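## Task

Shift the blue card into some other pocket of the card stand that was empty. When done, every other card in the stand must still be in its original pocket, and the stand must be upright with its entire base resting on the table.

## Robot and tools

Robot: two arms, left_arm and right_arm, each ending in a five-finger hand. The right arm has a right hand; the left arm has its mirror image. Calibrated bases in the scene frame: left_arm at (-0.035, +0.320, 0) m, right_arm at (+0.054, -0.318, 0) m, both turned almost not at all about z. A camera stand is fixed behind the arms.

Scene frame: origin at table-top height, halfway between the nominal bases; +z up, +x forward over the table, +y toward the left arm. Image left/right does not match these names.

Hand point: a point 0.05 m in front of the palm, 0.15 m from the wrist face along the fingers. Its +z runs along straight fingers, +y out of the palm, +x across the palm away from the thumb (toward the thumb on the left hand). Straight fingers extend 0.06-0.07 m past the point and sit 0.06 m behind it along -y. A wrist bracket on the little-finger side can strike things. Thumb turned in front and fingers closed hold objects about 0.035-0.065 m thick, handles down to about 0.025 m.

The 28-number row (all values -1 to 1), one list covering both arms, left first: left dx, dy, dz, rx, ry, rz; left little, ring, middle, index, thumb_bend, thumb_turn; left force_limit, speed; then the same fourteen for the right arm. Both arms always need numbers even if one stays still.
- Pose numbers are offsets, not poses: measured from the arm's Hand target at the start of the action or move, along that Hand target's own axes. 1.0 = 0.6 m for dx/dy/dz and 180 degrees for rx/ry/rz, which together form one rotation vector. All rows in one action or one move list count from that same starting Hand target, not from the previous row; sending the same offset in a new call moves further. Six zeros re-request the current Hand target. Commanded orientation is clipped to within 40 degrees of the measured one.
- Hand motor numbers are absolute targets: -1 open/straight, +1 closed/curled; thumb_turn -1 beside the palm, +1 opposite the fingers. A motor only moves when its target changes (by 0.002 or more). There is no 'no change' value: to keep a hand as it is, resend its last executed eight numbers; if none were sent yet in this scene, send hand_measured plus hand_force_limit and hand_speed.
- force_limit: fingertip force at which closing stops, about 0 N at -1 up to 10 N at +1 (15 N for the two thumb motors). speed: from near zero at -1 rising to full at +0.48 and above; full travel then takes 0.49 s. Close at -0.94 or slower for a gentle grip. To tighten, raise force_limit and send a target beyond hand_measured; to loosen, send one more open.

Tools:
- execute_actions(actions, cameras): actions is a list of actions; each action is up to 15 rows, one per 1/30 s step, the last row repeated if fewer. Images come only when actions is empty or cameras names some.
- move(target, speed, blend, blocking, cameras): target is one row or a list of up to 15 rows, offsets as above, all from the same starting Hand targets. speed in m/s, 0.002 to 4.3, default 0.25 (turns up to twice that in rad/s), one value or one per target. blend in metres rounds corners; 0 stops at each target. Paths are straight, last at least 0.5 s and at most 10 s, and ignore obstacles and the other arm. blocking=false returns early while the move continues.
- wait(seconds 0-10, cameras): holds the last commands. stop(cameras): brakes a running move.
- zoom_image(camera, region [x0,y0,x1,y1] pixels, at most 504x504) on the newest image of that camera.
- show_instructions(): reference pages. finished_scene(scene): ends the current scene, given its number; irreversible.
Cameras: cam_head_left, cam_head_right, cam_high, cam_left_wrist, cam_right_wrist, each 672x504; "all" shows every one.

Results: end_effector_position (m) and end_effector_quat_wxyz in the scene frame; Hand target (last commanded pose after clipping, from which the next offsets count); joint positions, velocities (may be omitted when all are within noise) and torques (include arm weight, offsets and noise); hand_measured, hand_stopped_by (moving, target, force, stalled, fault), hand_load_n (positive when pushing a finger open; a near-zero load means the grip is lost), hand_force_limit, hand_speed. A move adds a 'move:' line with its ending (done, off_target, moving, held, fault) and limits such as paced or held. Arms often rest 1-3 cm (sometimes 5 cm) short of the command, usually low, without touching anything; the next command, even zeros, asks again, or send the missing distance. Readouts may be off by a few centimetres.

Avoid: dropping the card or releasing it while it moves, fast contact, pushing targets far past contact, arms or hands touching each other (can end the scene), knocking the stand over or anything off the table, and excess finger force. Route paths around an arm's own base, not near it. Holding loads, stretched arms or pushing unreachable poses heat motors; a MOTOR HOT line warns, and at 100 °C the arm drops for 30-60 s. To end a push, command back past the hand point. Objects may occasionally get nudged by outside forces.

Each tool is called after "Emit:" as name(argument=value, ...), one argument or row to a line, values as JSON.

Reference images:

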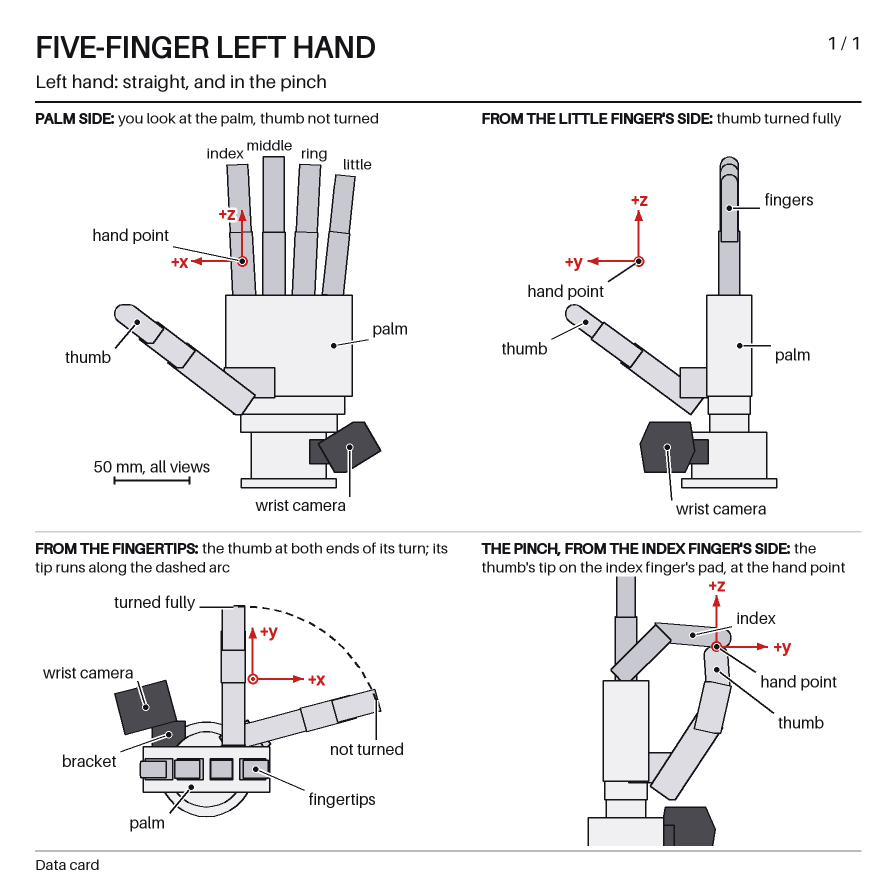

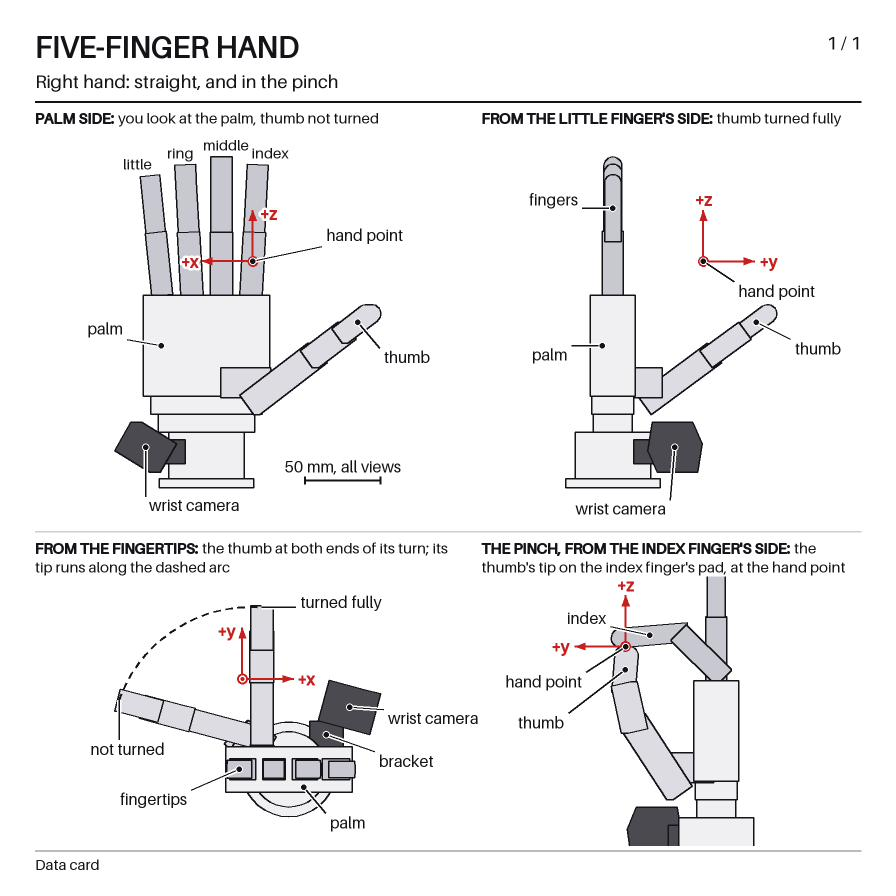

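## Session

Emit:
execute_actions(
  actions=[],
)

Scene clock: 0.00 s.
left_arm: end_effector_position=(+0.5564, +0.4014, +0.1039) hand_measured=(-1.000, -1.000, -1.000, -1.000, -1.000, -1.000) hand_load_n=(+0.0, +0.0, +0.0, +0.0, +0.0, +0.0) hand_stopped_by=(target, target, target, target, target, target) hand_force_limit=0.00 hand_speed=-0.80 end_effector_quat_wxyz=(-0.551, +0.707, -0.236, +0.375) | right_arm: end_effector_position=(+0.2704, +0.1532, +0.1571) hand_measured=(-1.000, -1.000, -1.000, -1.000, -1.000, -1.000) hand_load_n=(+0.0, +0.0, +0.0, +0.0, +0.0, +0.0) hand_stopped_by=(target, target, target, target, target, target) hand_force_limit=0.00 hand_speed=-0.80 end_effector_quat_wxyz=(+0.159, +0.745, +0.577, +0.295)
Joint positions: left_arm=[0.023 1.668 0.694 0.836 -0.634 -0.357] | right_arm=[1.468 1.683 1.29 -0.961 0.653 -1.502]
Joint velocities: within noise
Joint torques (N m): no reading
Heat: left arm: hottest shoulder 42 °C; right arm: hottest elbow 48 °C.
Hand target: left_arm +0.5647, +0.4015, +0.1186; -0.555, +0.700, -0.227, +0.387 | right_arm +0.2713, +0.1608, +0.1666; +0.150, +0.746, +0.573, +0.304

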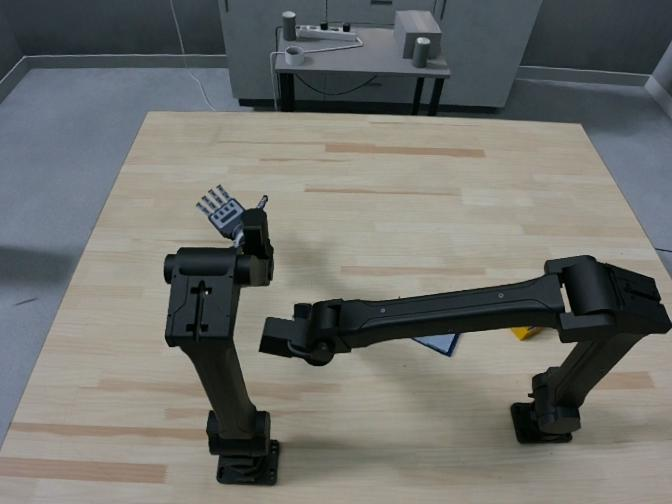

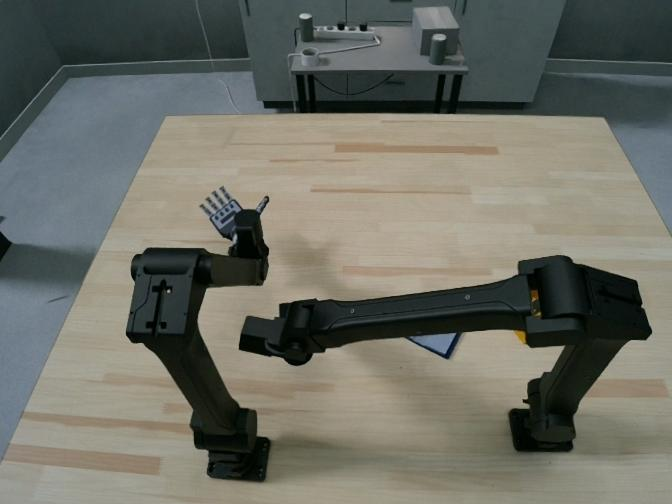

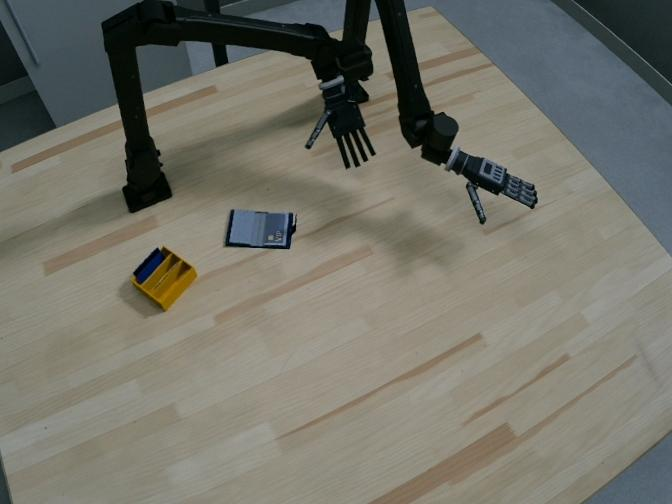

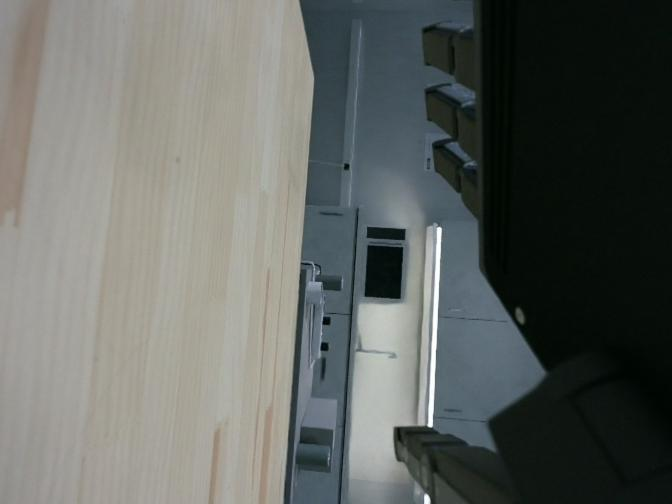

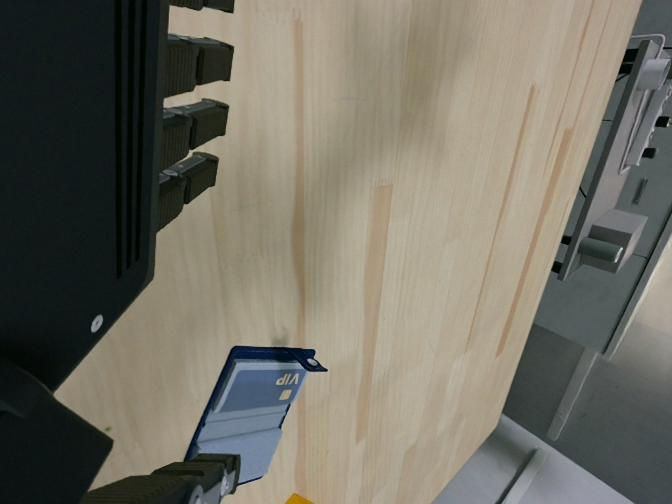

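Emit:
execute_actions(
  actions=[],
  cameras=["cam_high", "cam_head_left"],
)

Emit:
zoom_image(
  camera="cam_high",
  region=[100, 220, 230, 330],
)

Emit:
zoom_image(
  camera="cam_head_left",
  region=[470, 270, 610, 390],
)

Scene clock: 37.90 s.
left_arm: end_effector_position=(+0.5564, +0.4014, +0.1039) hand_measured=(-1.000, -1.000, -1.000, -1.000, -1.000, -1.000) hand_load_n=(+0.0, +0.0, +0.0, +0.0, +0.0, +0.0) hand_stopped_by=(target, target, target, target, target, target) hand_force_limit=0.00 hand_speed=-0.80 end_effector_quat_wxyz=(-0.551, +0.707, -0.236, +0.375) | right_arm: end_effector_position=(+0.2704, +0.1532, +0.1571) hand_measured=(-1.000, -1.000, -1.000, -1.000, -1.000, -1.000) hand_load_n=(+0.0, +0.0, +0.0, +0.0, +0.0, +0.0) hand_stopped_by=(target, target, target, target, target, target) hand_force_limit=0.00 hand_speed=-0.80 end_effector_quat_wxyz=(+0.159, +0.745, +0.577, +0.295)
Joint positions: left_arm=[0.023 1.668 0.694 0.836 -0.634 -0.357] | right_arm=[1.468 1.683 1.29 -0.961 0.653 -1.502]
Joint velocities: within noise
Joint torques (N m): left_arm=[-0.5 -11.4 7.12 2.55 -0.05 -0.09] | right_arm=[0.5 -13.33 8.68 0.64 0.53 -0.07]
Heat: left arm: hottest shoulder 43 °C; right arm: hottest elbow 54 °C.
Hand target: left_arm +0.5647, +0.4015, +0.1186; -0.555, +0.700, -0.227, +0.387 | right_arm +0.2713, +0.1608, +0.1666; +0.150, +0.746, +0.573, +0.304
Images, in order (width x height): cam_head_left 672x504, cam_high 672x504.

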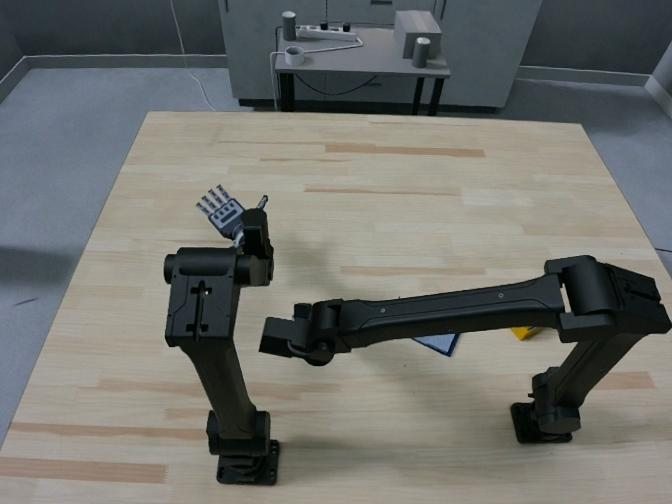

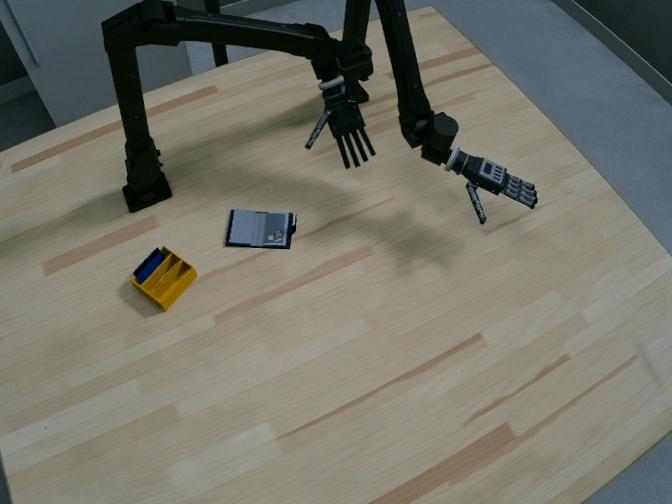

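Scaled by 3.877 from the camera's 672x504 image, which has a finer 960x720 frame.

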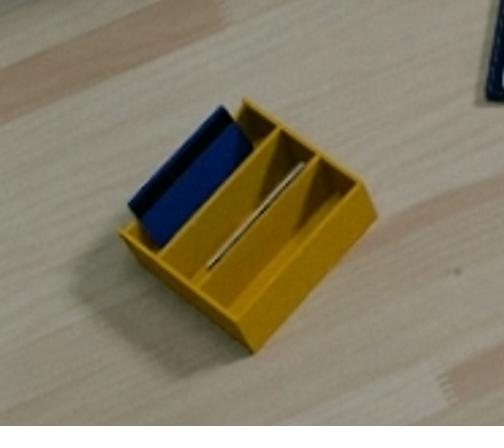

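Scaled by 3.600 from the camera's 672x504 image, which has a finer 960x720 frame.

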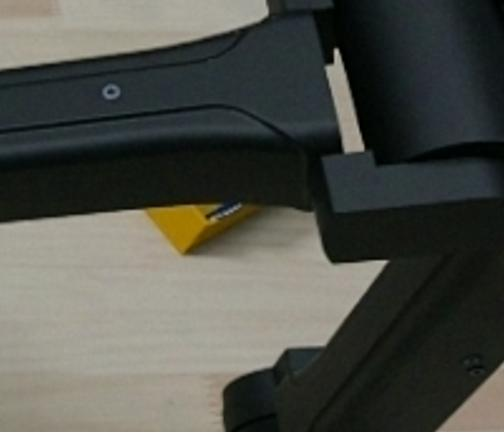

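Emit:
zoom_image(
  camera="cam_high",
  region=[125, 240, 205, 318],
)

Scaled by 6.300 from the camera's 672x504 image, which has a finer 960x720 frame.

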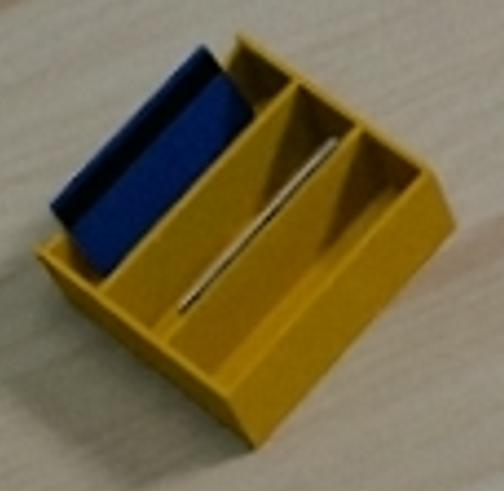

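Emit:
move(
  target=[
    [0,0,0,0,0,0,-1,-1,-1,0.0,-0.1,1,-0.1,0.2,-0.1715,0.4890,0.0555,-0.0501,-0.1017,0.1368,-1,-1,-1,-1,-1,-1,0.0,-0.8],
    [0,0,0,0,0,0,-1,-1,-1,0.0,-0.1,1,-0.1,0.2,-0.6233,0.7398,0.0765,-0.1033,-0.2098,0.2822,-1,-1,-1,-1,-1,-1,0.0,-0.8],
  ],
  speed=0.3,
  blend=[0.1,0],
)

Scene clock: 341.27 s.
left_arm: end_effector_position=(+0.5564, +0.4014, +0.1039) hand_measured=(-1.000, -1.000, -1.000, +0.000, -0.100, +1.000) hand_load_n=(+0.0, +0.0, +0.0, +0.0, +0.0, +0.0) hand_stopped_by=(target, target, target, target, target, target) hand_force_limit=-0.10 hand_speed=0.20 end_effector_quat_wxyz=(-0.551, +0.707, -0.236, +0.375) | right_arm: end_effector_position=(+0.5668, -0.3267, +0.2696) hand_measured=(-1.000, -1.000, -1.000, -1.000, -1.000, -1.000) hand_load_n=(+0.0, +0.0, +0.0, +0.0, +0.0, +0.0) hand_stopped_by=(target, target, target, target, target, target) hand_force_limit=0.00 hand_speed=-0.80 end_effector_quat_wxyz=(+0.295, +0.939, +0.071, +0.161)
Joint positions: left_arm=[0.023 1.668 0.694 0.836 -0.634 -0.357] | right_arm=[0.316 1.601 1.492 -1.25 0.657 -1.485]
Joint torques (N m): left_arm=[-0.44 -11.46 7.04 2.54 -0.06 -0.08] | right_arm=[0.97 -11.46 10.82 0.55 0.45 -0.14]
Heat: left arm: hottest shoulder 43 °C; right arm: hottest elbow 58 °C.
Hand target: left_arm +0.5647, +0.4015, +0.1186; -0.555, +0.700, -0.227, +0.387 | right_arm +0.5800, -0.3198, +0.2796; +0.291, +0.938, +0.074, +0.173
Off the commanded pose: left_arm 0.017 m, 2 deg | right_arm 0.018 m, 1 deg.
move: off_target (left_arm, right_arm); blend cut to 0 m at target 1

Emit:
move(
  target=[
    [0.149,-0.041,-0.32,-0.055,0.272,0.075,-1,-1,-1,0.0,-0.1,1,-0.1,0.2,-0.391,0.4815,0.2142,-0.0704,-0.1429,0.1927,-1,-1,-1,-1,-1,-1,0.0,-0.8],
    [0.2975,-0.0828,-0.6412,-0.111,0.545,0.15,-1,-1,-1,0.0,-0.1,1,-0.1,0.2,-0.842,0.629,0.159,-0.122,-0.2476,0.334,-1,-1,-1,-1,-1,-1,0.0,-0.8],
  ],
  speed=0.3,
  blend=[0.1,0],
  cameras=["cam_high", "cam_head_left"],
)

Emit:
zoom_image(
  camera="cam_high",
  region=[110, 230, 220, 330],
)

Emit:
zoom_image(
  camera="cam_head_left",
  region=[450, 270, 610, 400],
)

Scene clock: 362.40 s.
left_arm: end_effector_position=(+0.3440, +0.0597, +0.2229) hand_measured=(-1.000, -1.000, -1.000, +0.000, -0.100, +1.000) hand_load_n=(+0.0, +0.0, +0.0, +0.0, +0.0, +0.0) hand_stopped_by=(target, target, target, target, target, target) hand_force_limit=-0.10 hand_speed=0.20 end_effector_quat_wxyz=(+0.131, -0.206, +0.759, -0.603) | right_arm: end_effector_position=(+0.1565, -0.7925, +0.2716) hand_measured=(-1.000, -1.000, -1.000, -1.000, -1.000, -1.000) hand_load_n=(+0.0, +0.0, +0.5, +0.0, +0.0, +0.0) hand_stopped_by=(target, target, target, target, target, target) hand_force_limit=0.00 hand_speed=-0.80 end_effector_quat_wxyz=(+0.332, +0.776, -0.533, -0.057)
Joint positions: left_arm=[-0.253 1.123 0.72 0.055 0.796 0.203] | right_arm=[-1.006 1.539 1.425 -1.263 0.664 -1.447]
Joint torques (N m): left_arm=[-1.44 -4.84 13 1.87 0.36 0.08] | right_arm=[0.38 -11.11 9.77 0.53 0.46 -0.14]
Heat: left arm: hottest shoulder 43 °C; right arm: hottest elbow 60 °C.
Hand target: left_arm +0.3606, +0.0500, +0.2499; +0.147, -0.183, +0.755, -0.612 | right_arm +0.1605, -0.8002, +0.2801; +0.335, +0.776, -0.532, -0.048
Off the commanded pose: left_arm 0.033 m, 3 deg | right_arm 0.012 m, 1 deg.
move: off_target (left_arm, right_arm)
Images, in order (width x height): cam_head_left 672x504, cam_high 672x504.

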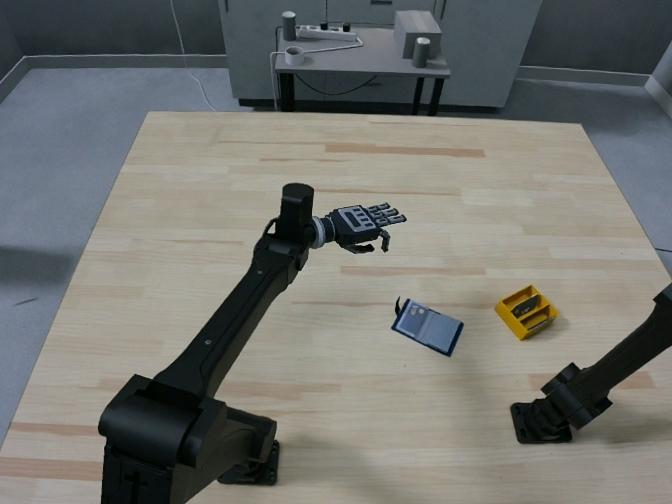

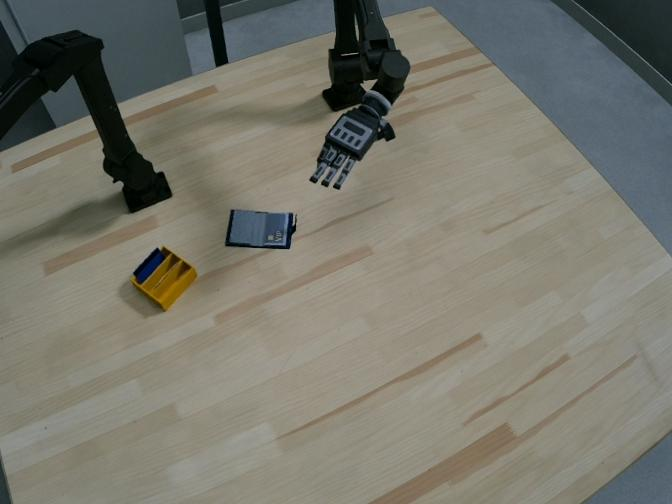

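Scaled by 4.582 from the camera's 672x504 image, which has a finer 960x720 frame.

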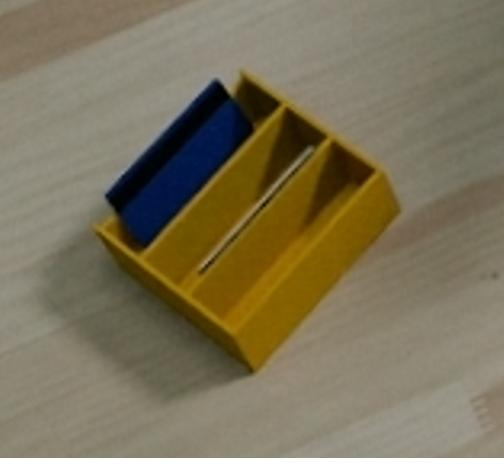

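Scaled by 3.150 from the camera's 672x504 image, which has a finer 960x720 frame.

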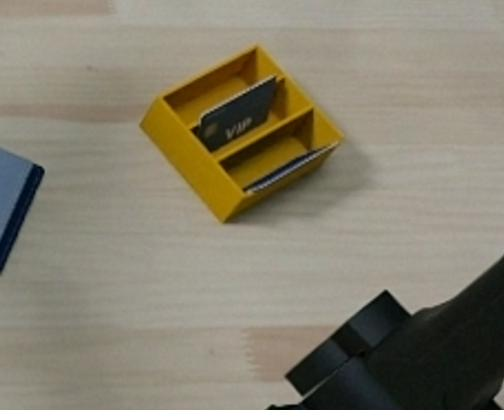

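Emit:
move(
  target=[0.3632,0.0583,0.5299,0,0,0,-1,-1,-1,0.0,-0.1,1,-0.1,0.2,0,0,0,0,0,0,-1,-1,-1,-1,-1,-1,0.0,-0.8],
  speed=0.25,
  cameras=["cam_high", "cam_head_left", "cam_left_wrist"],
)

Emit:
zoom_image(
  camera="cam_high",
  region=[110, 210, 230, 320],
)

Emit:
zoom_image(
  camera="cam_head_left",
  region=[450, 220, 610, 370],
)

Scene clock: 389.90 s.
left_arm: end_effector_position=(+0.2943, -0.2970, +0.1266) hand_measured=(-1.000, -1.000, -1.000, +0.000, -0.100, +1.000) hand_load_n=(+0.0, +0.0, +0.0, +0.0, +0.0, +0.0) hand_stopped_by=(target, target, target, target, target, target) hand_force_limit=-0.10 hand_speed=0.20 end_effector_quat_wxyz=(+0.145, -0.183, +0.772, -0.591) | right_arm: end_effector_position=(+0.1565, -0.7925, +0.2716) hand_measured=(-1.000, -1.000, -1.000, -1.000, -1.000, -1.000) hand_load_n=(+0.0, +0.0, +0.0, +0.0, +0.0, +0.0) hand_stopped_by=(target, target, target, target, target, target) hand_force_limit=0.00 hand_speed=-0.80 end_effector_quat_wxyz=(+0.332, +0.776, -0.533, -0.057)
Joint positions: left_arm=[-1.005 1.751 1.086 0.401 0.079 0.029] | right_arm=[-1.006 1.539 1.425 -1.263 0.664 -1.447]
Joint torques (N m): left_arm=[-0.67 -13.1 11.79 2.96 -0.06 -0.2] | right_arm=[0.32 -11.16 9.77 0.53 0.46 -0.14]
Heat: left arm: hottest elbow 45 °C; right arm: hottest elbow 61 °C.
Hand target: left_arm +0.3052, -0.3196, +0.1498; +0.147, -0.183, +0.755, -0.612 | right_arm +0.1605, -0.8002, +0.2801; +0.335, +0.776, -0.532, -0.048
Off the commanded pose: left_arm 0.034 m, 3 deg | right_arm 0.012 m, 1 deg.
move: off_target (left_arm, right_arm)
Images, in order (width x height): cam_head_left 672x504, cam_high 672x504, cam_left_wrist 672x504.

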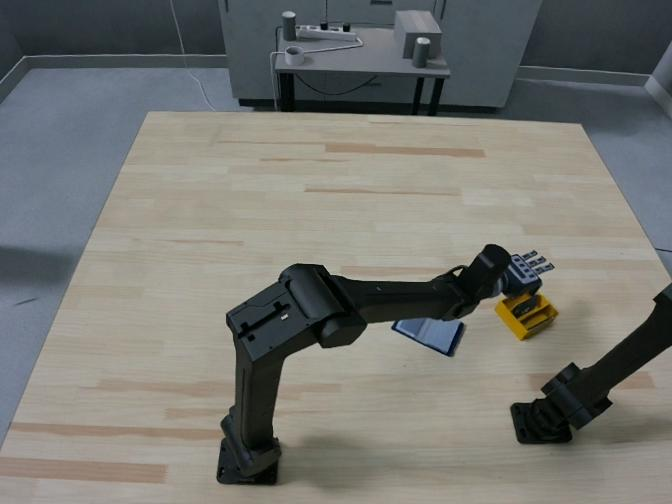

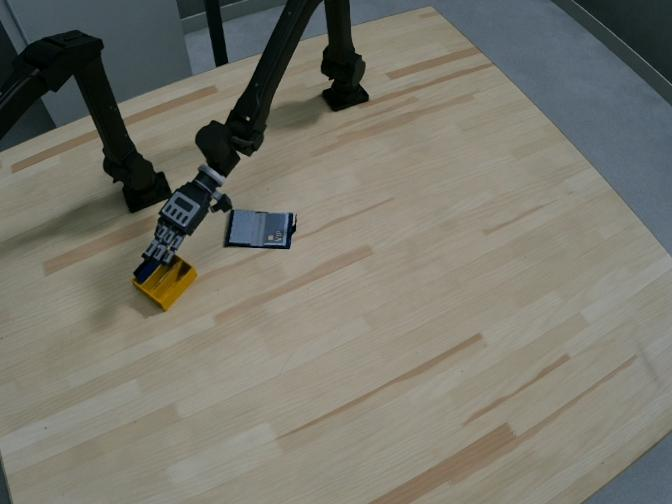

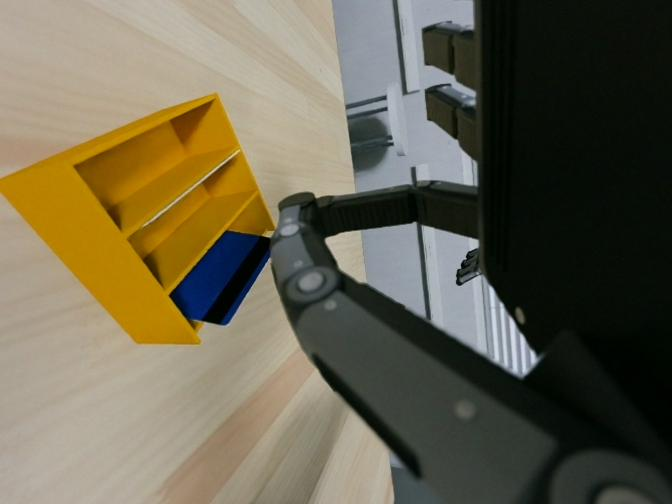

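Scaled by 4.200 from the camera's 672x504 image, which has a finer 960x720 frame.

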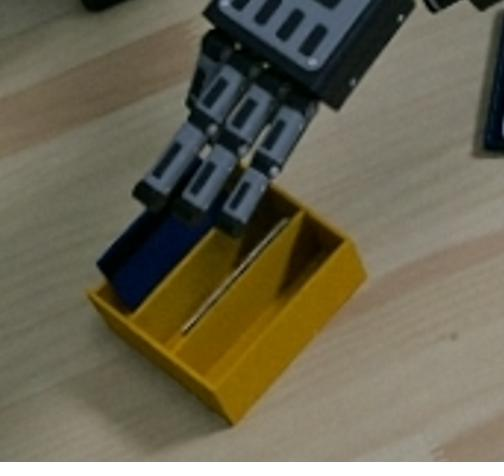

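Scaled by 3.150 from the camera's 672x504 image, which has a finer 960x720 frame.

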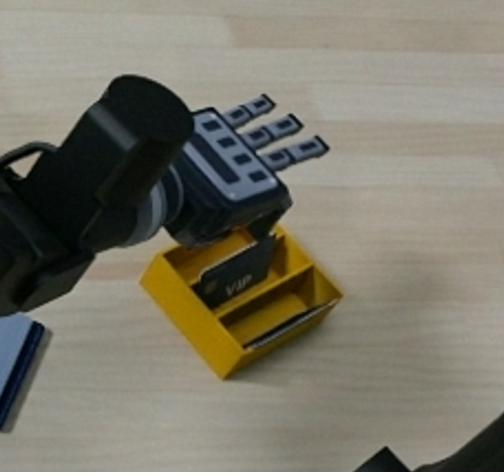

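Emit:
move(
  target=[-0.0911,0.0201,-0.0953,0,0,0,-1,-1,-1,0.0,-0.1,1,-0.1,0.2,0,0,0,0,0,0,-1,-1,-1,-1,-1,-1,0.0,-0.8],
  speed=0.15,
  cameras=["cam_high", "cam_head_left"],
)

Emit:
zoom_image(
  camera="cam_high",
  region=[110, 210, 230, 320],
)

Emit:
zoom_image(
  camera="cam_head_left",
  region=[450, 220, 610, 370],
)

Scene clock: 429.90 s.
left_arm: end_effector_position=(+0.3251, -0.2453, +0.1297) hand_measured=(-1.000, -1.000, -1.000, +0.000, -0.100, +1.000) hand_load_n=(+0.0, +0.0, +0.0, +0.0, +0.0, +0.0) hand_stopped_by=(target, target, target, target, target, target) hand_force_limit=-0.10 hand_speed=0.20 end_effector_quat_wxyz=(+0.137, -0.192, +0.767, -0.597) | right_arm: end_effector_position=(+0.1565, -0.7925, +0.2716) hand_measured=(-1.000, -1.000, -1.000, -1.000, -1.000, -1.000) hand_load_n=(+0.0, +0.0, +0.0, +0.0, +0.0, +0.0) hand_stopped_by=(target, target, target, target, target, target) hand_force_limit=0.00 hand_speed=-0.80 end_effector_quat_wxyz=(+0.332, +0.776, -0.533, -0.057)
Joint positions: left_arm=[-0.894 1.696 1.006 0.434 0.189 0.029] | right_arm=[-1.006 1.539 1.425 -1.263 0.664 -1.447]
Joint torques (N m): left_arm=[-0.09 -15.97 6.58 3.22 0.17 0.04] | right_arm=[0.38 -11.16 9.77 0.53 0.46 -0.14]
Heat: left arm: hottest elbow 48 °C; right arm: hottest elbow 61 °C.
Hand target: left_arm +0.3273, -0.2427, +0.1500; +0.147, -0.183, +0.755, -0.612 | right_arm +0.1605, -0.8002, +0.2801; +0.335, +0.776, -0.532, -0.048
Off the commanded pose: left_arm 0.020 m, 3 deg | right_arm 0.012 m, 1 deg.
move: off_target (left_arm, right_arm)
Images, in order (width x height): cam_head_left 672x504, cam_high 672x504.

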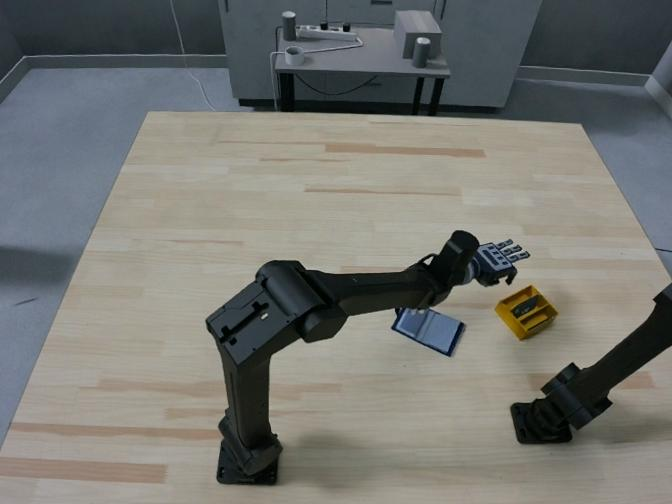

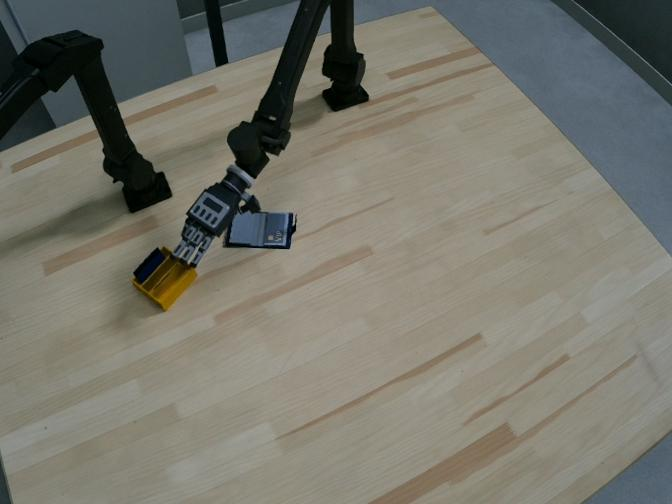

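Scaled by 4.200 from the camera's 672x504 image, which has a finer 960x720 frame.

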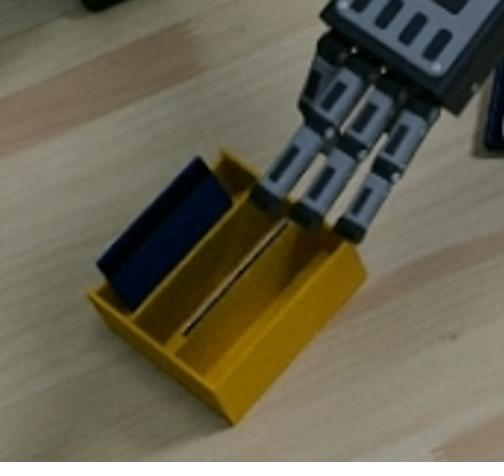

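Scaled by 3.150 from the camera's 672x504 image, which has a finer 960x720 frame.

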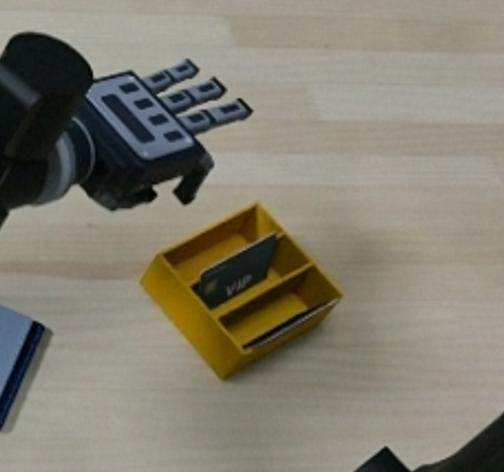

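Emit:
move(
  target=[0.0,0.0815,0.0173,0,0,0,-1,-1,-1,0.0,-0.1,1,-0.1,0.2,0,0,0,0,0,0,-1,-1,-1,-1,-1,-1,0.0,-0.8],
  speed=0.1,
  cameras=["cam_high", "cam_head_left", "cam_left_wrist"],
)

Emit:
zoom_image(
  camera="cam_high",
  region=[110, 210, 230, 320],
)

Emit:
zoom_image(
  camera="cam_head_left",
  region=[450, 220, 610, 370],
)

Scene clock: 446.63 s.
left_arm: end_effector_position=(+0.3241, -0.2442, +0.1043) hand_measured=(-1.000, -1.000, -1.000, +0.000, -0.100, +1.000) hand_load_n=(+0.0, +0.0, +0.0, +0.0, +0.5, +0.0) hand_stopped_by=(target, target, target, target, target, target) hand_force_limit=-0.10 hand_speed=0.20 end_effector_quat_wxyz=(+0.143, -0.187, +0.756, -0.611) | right_arm: end_effector_position=(+0.1565, -0.7925, +0.2716) hand_measured=(-1.000, -1.000, -1.000, -1.000, -1.000, -1.000) hand_load_n=(+0.0, +0.0, +0.0, +0.0, +0.0, +0.0) hand_stopped_by=(target, target, target, target, target, target) hand_force_limit=0.00 hand_speed=-0.80 end_effector_quat_wxyz=(+0.332, +0.776, -0.533, -0.057)
Joint positions: left_arm=[-0.894 1.749 0.961 0.568 0.19 0.029] | right_arm=[-1.006 1.539 1.425 -1.263 0.664 -1.447]
Joint torques (N m): left_arm=[-0.03 -12.81 6.41 3.23 0.16 0.04] | right_arm=[0.38 -11.16 9.77 0.53 0.46 -0.14]
Heat: left arm: hottest elbow 46 °C; right arm: hottest elbow 61 °C.
Hand target: left_arm +0.3272, -0.2427, +0.1000; +0.147, -0.183, +0.755, -0.612 | right_arm +0.1605, -0.8002, +0.2801; +0.335, +0.776, -0.532, -0.048
Off the commanded pose: left_arm 0.006 m, 1 deg | right_arm 0.012 m, 1 deg.
move: off_target (right_arm)
Images, in order (width x height): cam_head_left 672x504, cam_high 672x504, cam_left_wrist 672x504.

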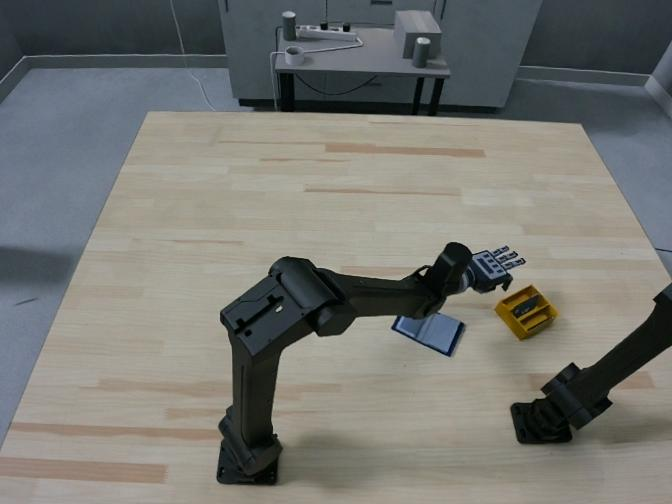

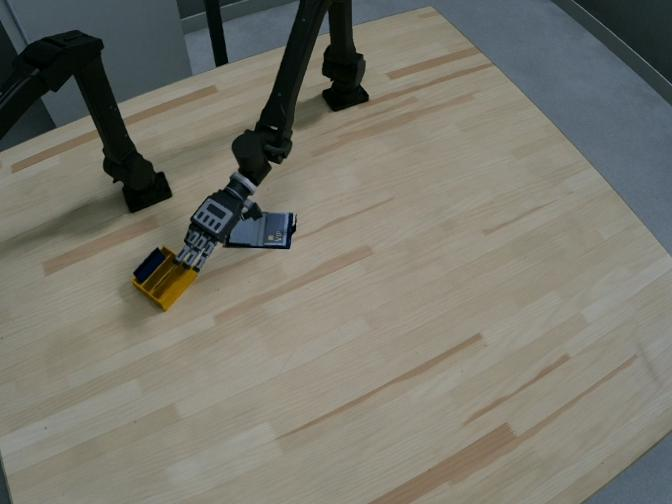

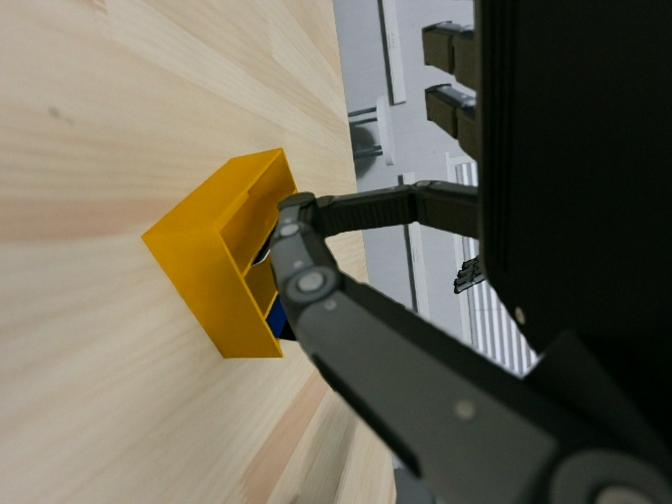

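Scaled by 4.200 from the camera's 672x504 image, which has a finer 960x720 frame.

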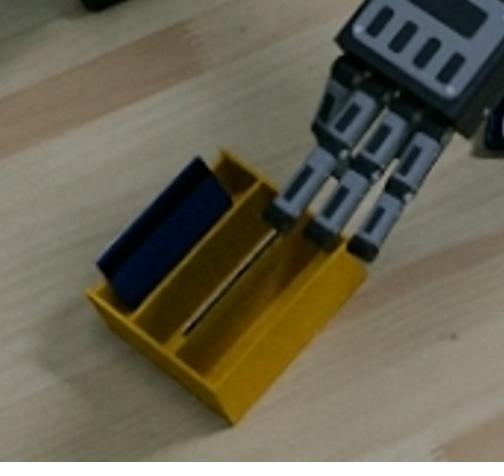

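Scaled by 3.150 from the camera's 672x504 image, which has a finer 960x720 frame.

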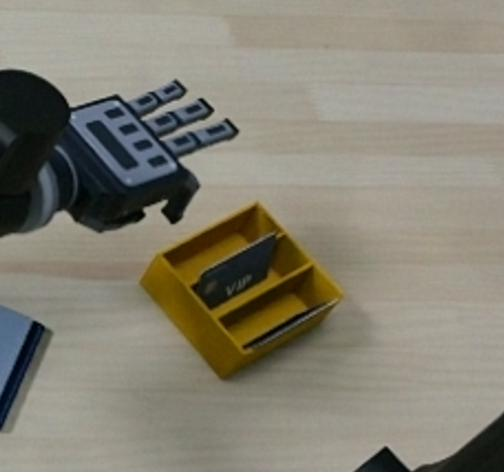

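Emit:
move(
  target=[0.0123,0.0417,0.0445,0,0,0,-1,-1,-1,0.0,-0.1,1,-0.1,0.2,0,0,0,0,0,0,-1,-1,-1,-1,-1,-1,0.0,-0.8],
  speed=0.1,
  cameras=["cam_high", "cam_head_left"],
)

Emit:
zoom_image(
  camera="cam_high",
  region=[110, 210, 230, 320],
)

Emit:
zoom_image(
  camera="cam_head_left",
  region=[450, 220, 610, 370],
)

Scene clock: 476.17 s.
left_arm: end_effector_position=(+0.3251, -0.2467, +0.0535) hand_measured=(-1.000, -1.000, -1.000, +0.000, -0.100, +1.000) hand_load_n=(+0.0, +0.0, +0.0, +0.0, +0.0, +0.0) hand_stopped_by=(target, target, target, target, target, target) hand_force_limit=-0.10 hand_speed=0.20 end_effector_quat_wxyz=(+0.140, -0.195, +0.768, -0.594) | right_arm: end_effector_position=(+0.1565, -0.7925, +0.2716) hand_measured=(-1.000, -1.000, -1.000, -1.000, -1.000, -1.000) hand_load_n=(+0.0, +0.0, +0.0, +0.0, +0.0, +0.0) hand_stopped_by=(target, target, target, target, target, target) hand_force_limit=0.00 hand_speed=-0.80 end_effector_quat_wxyz=(+0.332, +0.776, -0.533, -0.057)
Joint positions: left_arm=[-0.9 1.849 0.961 0.627 0.173 0.029] | right_arm=[-1.006 1.539 1.425 -1.263 0.664 -1.447]
Joint torques (N m): left_arm=[-1.55 -13.8 8.92 3.26 -0.06 -0.01] | right_arm=[0.32 -11.11 9.78 0.53 0.46 -0.14]
Heat: left arm: hottest shoulder 44 °C; right arm: hottest elbow 62 °C.
Hand target: left_arm +0.3300, -0.2647, +0.0699; +0.147, -0.183, +0.755, -0.612 | right_arm +0.1605, -0.8002, +0.2801; +0.335, +0.776, -0.532, -0.048
Off the commanded pose: left_arm 0.025 m, 3 deg | right_arm 0.012 m, 1 deg.
move: off_target (left_arm, right_arm)
Images, in order (width x height): cam_head_left 672x504, cam_high 672x504.

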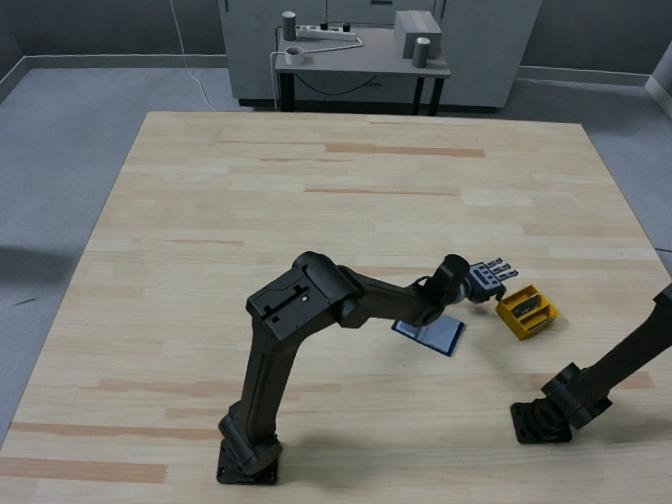

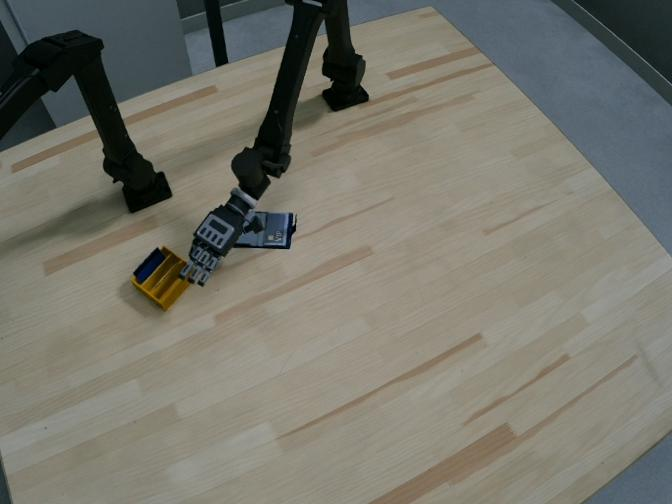

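Scaled by 4.200 from the camera's 672x504 image, which has a finer 960x720 frame.

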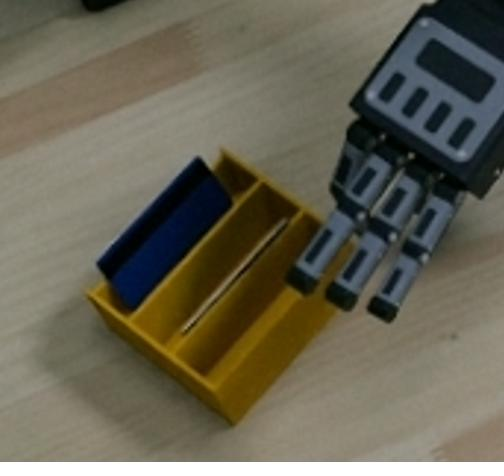

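Scaled by 3.150 from the camera's 672x504 image, which has a finer 960x720 frame.

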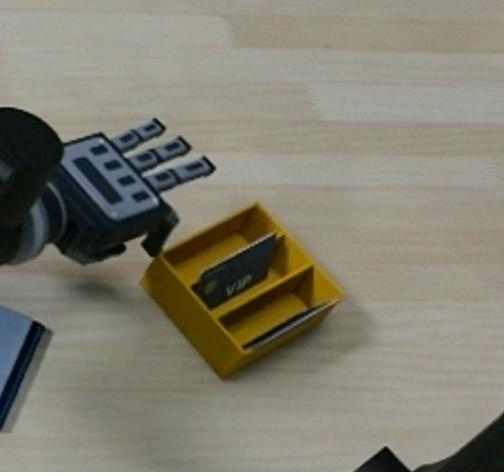

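Emit:
move(
  target=[0.018,-0.0227,0.059,0,0,0,-1,-1,-1,0.0,-0.1,1,-0.1,0.2,0,0,0,0,0,0,-1,-1,-1,-1,-1,-1,0.0,-0.8],
  speed=0.08,
  cameras=["cam_high", "cam_head_left", "cam_left_wrist"],
)

Emit:
zoom_image(
  camera="cam_high",
  region=[110, 210, 230, 320],
)

Emit:
zoom_image(
  camera="cam_head_left",
  region=[470, 250, 580, 360],
)

Scene clock: 490.90 s.
left_arm: end_effector_position=(+0.3305, -0.2818, +0.0618) hand_measured=(-1.000, -1.000, -1.000, +0.000, -0.100, +1.000) hand_load_n=(+0.0, +0.0, +0.0, +0.0, +0.0, +0.0) hand_stopped_by=(target, target, target, target, target, target) hand_force_limit=-0.10 hand_speed=0.20 end_effector_quat_wxyz=(+0.145, -0.189, +0.764, -0.600) | right_arm: end_effector_position=(+0.1565, -0.7925, +0.2716) hand_measured=(-1.000, -1.000, -1.000, -1.000, -1.000, -1.000) hand_load_n=(+0.0, +0.0, +0.0, +0.0, +0.0, +0.0) hand_stopped_by=(target, target, target, target, target, target) hand_force_limit=0.00 hand_speed=-0.80 end_effector_quat_wxyz=(+0.332, +0.776, -0.533, -0.057)
Joint positions: left_arm=[-0.933 1.892 1.055 0.593 0.143 0.029] | right_arm=[-1.006 1.539 1.425 -1.263 0.664 -1.447]
Joint torques (N m): left_arm=[-1.44 -14.1 10.63 2.15 -0.07 -0.07] | right_arm=[0.32 -11.11 9.77 0.53 0.46 -0.14]
Heat: left arm: hottest shoulder 44 °C; right arm: hottest elbow 62 °C.
Hand target: left_arm +0.3377, -0.3028, +0.0759; +0.147, -0.183, +0.755, -0.612 | right_arm +0.1605, -0.8002, +0.2801; +0.335, +0.776, -0.532, -0.048
Off the commanded pose: left_arm 0.026 m, 2 deg | right_arm 0.012 m, 1 deg.
move: off_target (left_arm, right_arm)
Images, in order (width x height): cam_head_left 672x504, cam_high 672x504, cam_left_wrist 672x504.

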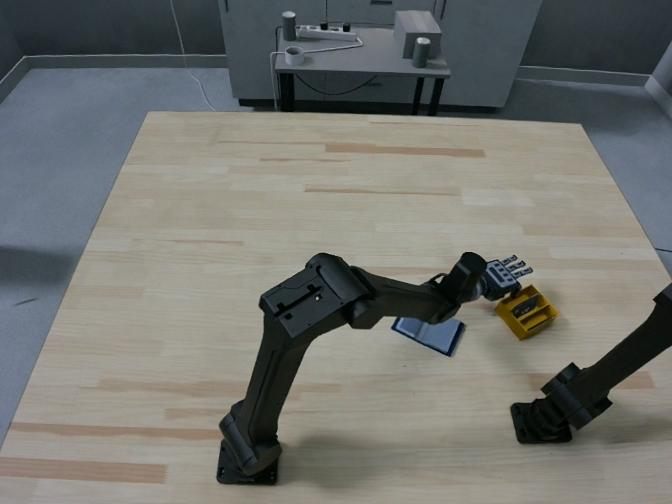

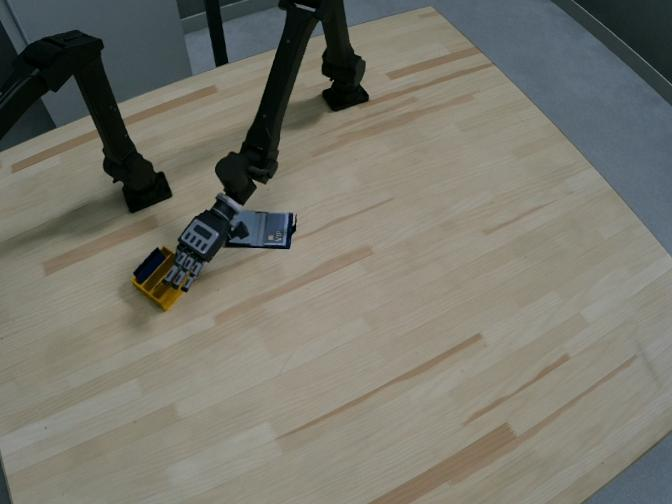

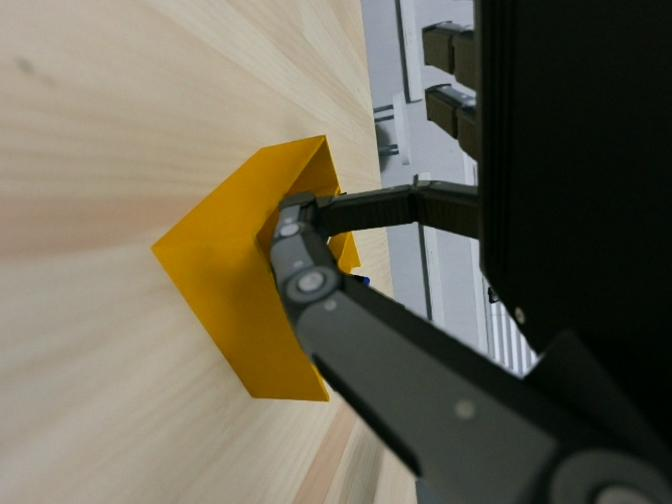

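Scaled by 4.200 from the camera's 672x504 image, which has a finer 960x720 frame.

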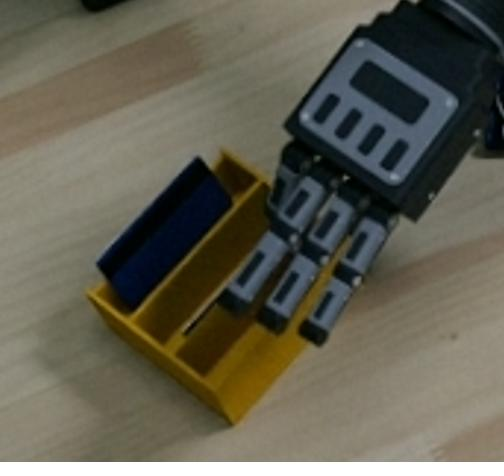

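Scaled by 4.582 from the camera's 672x504 image, which has a finer 960x720 frame.

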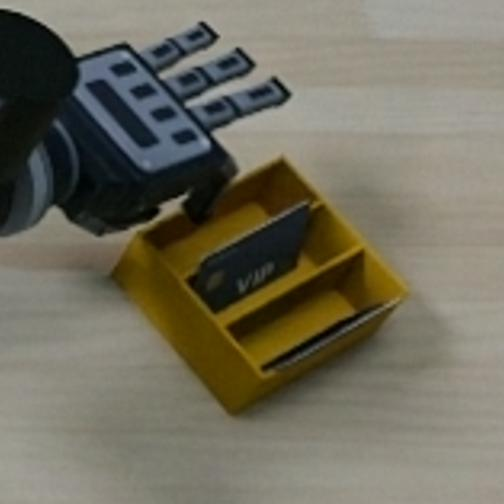

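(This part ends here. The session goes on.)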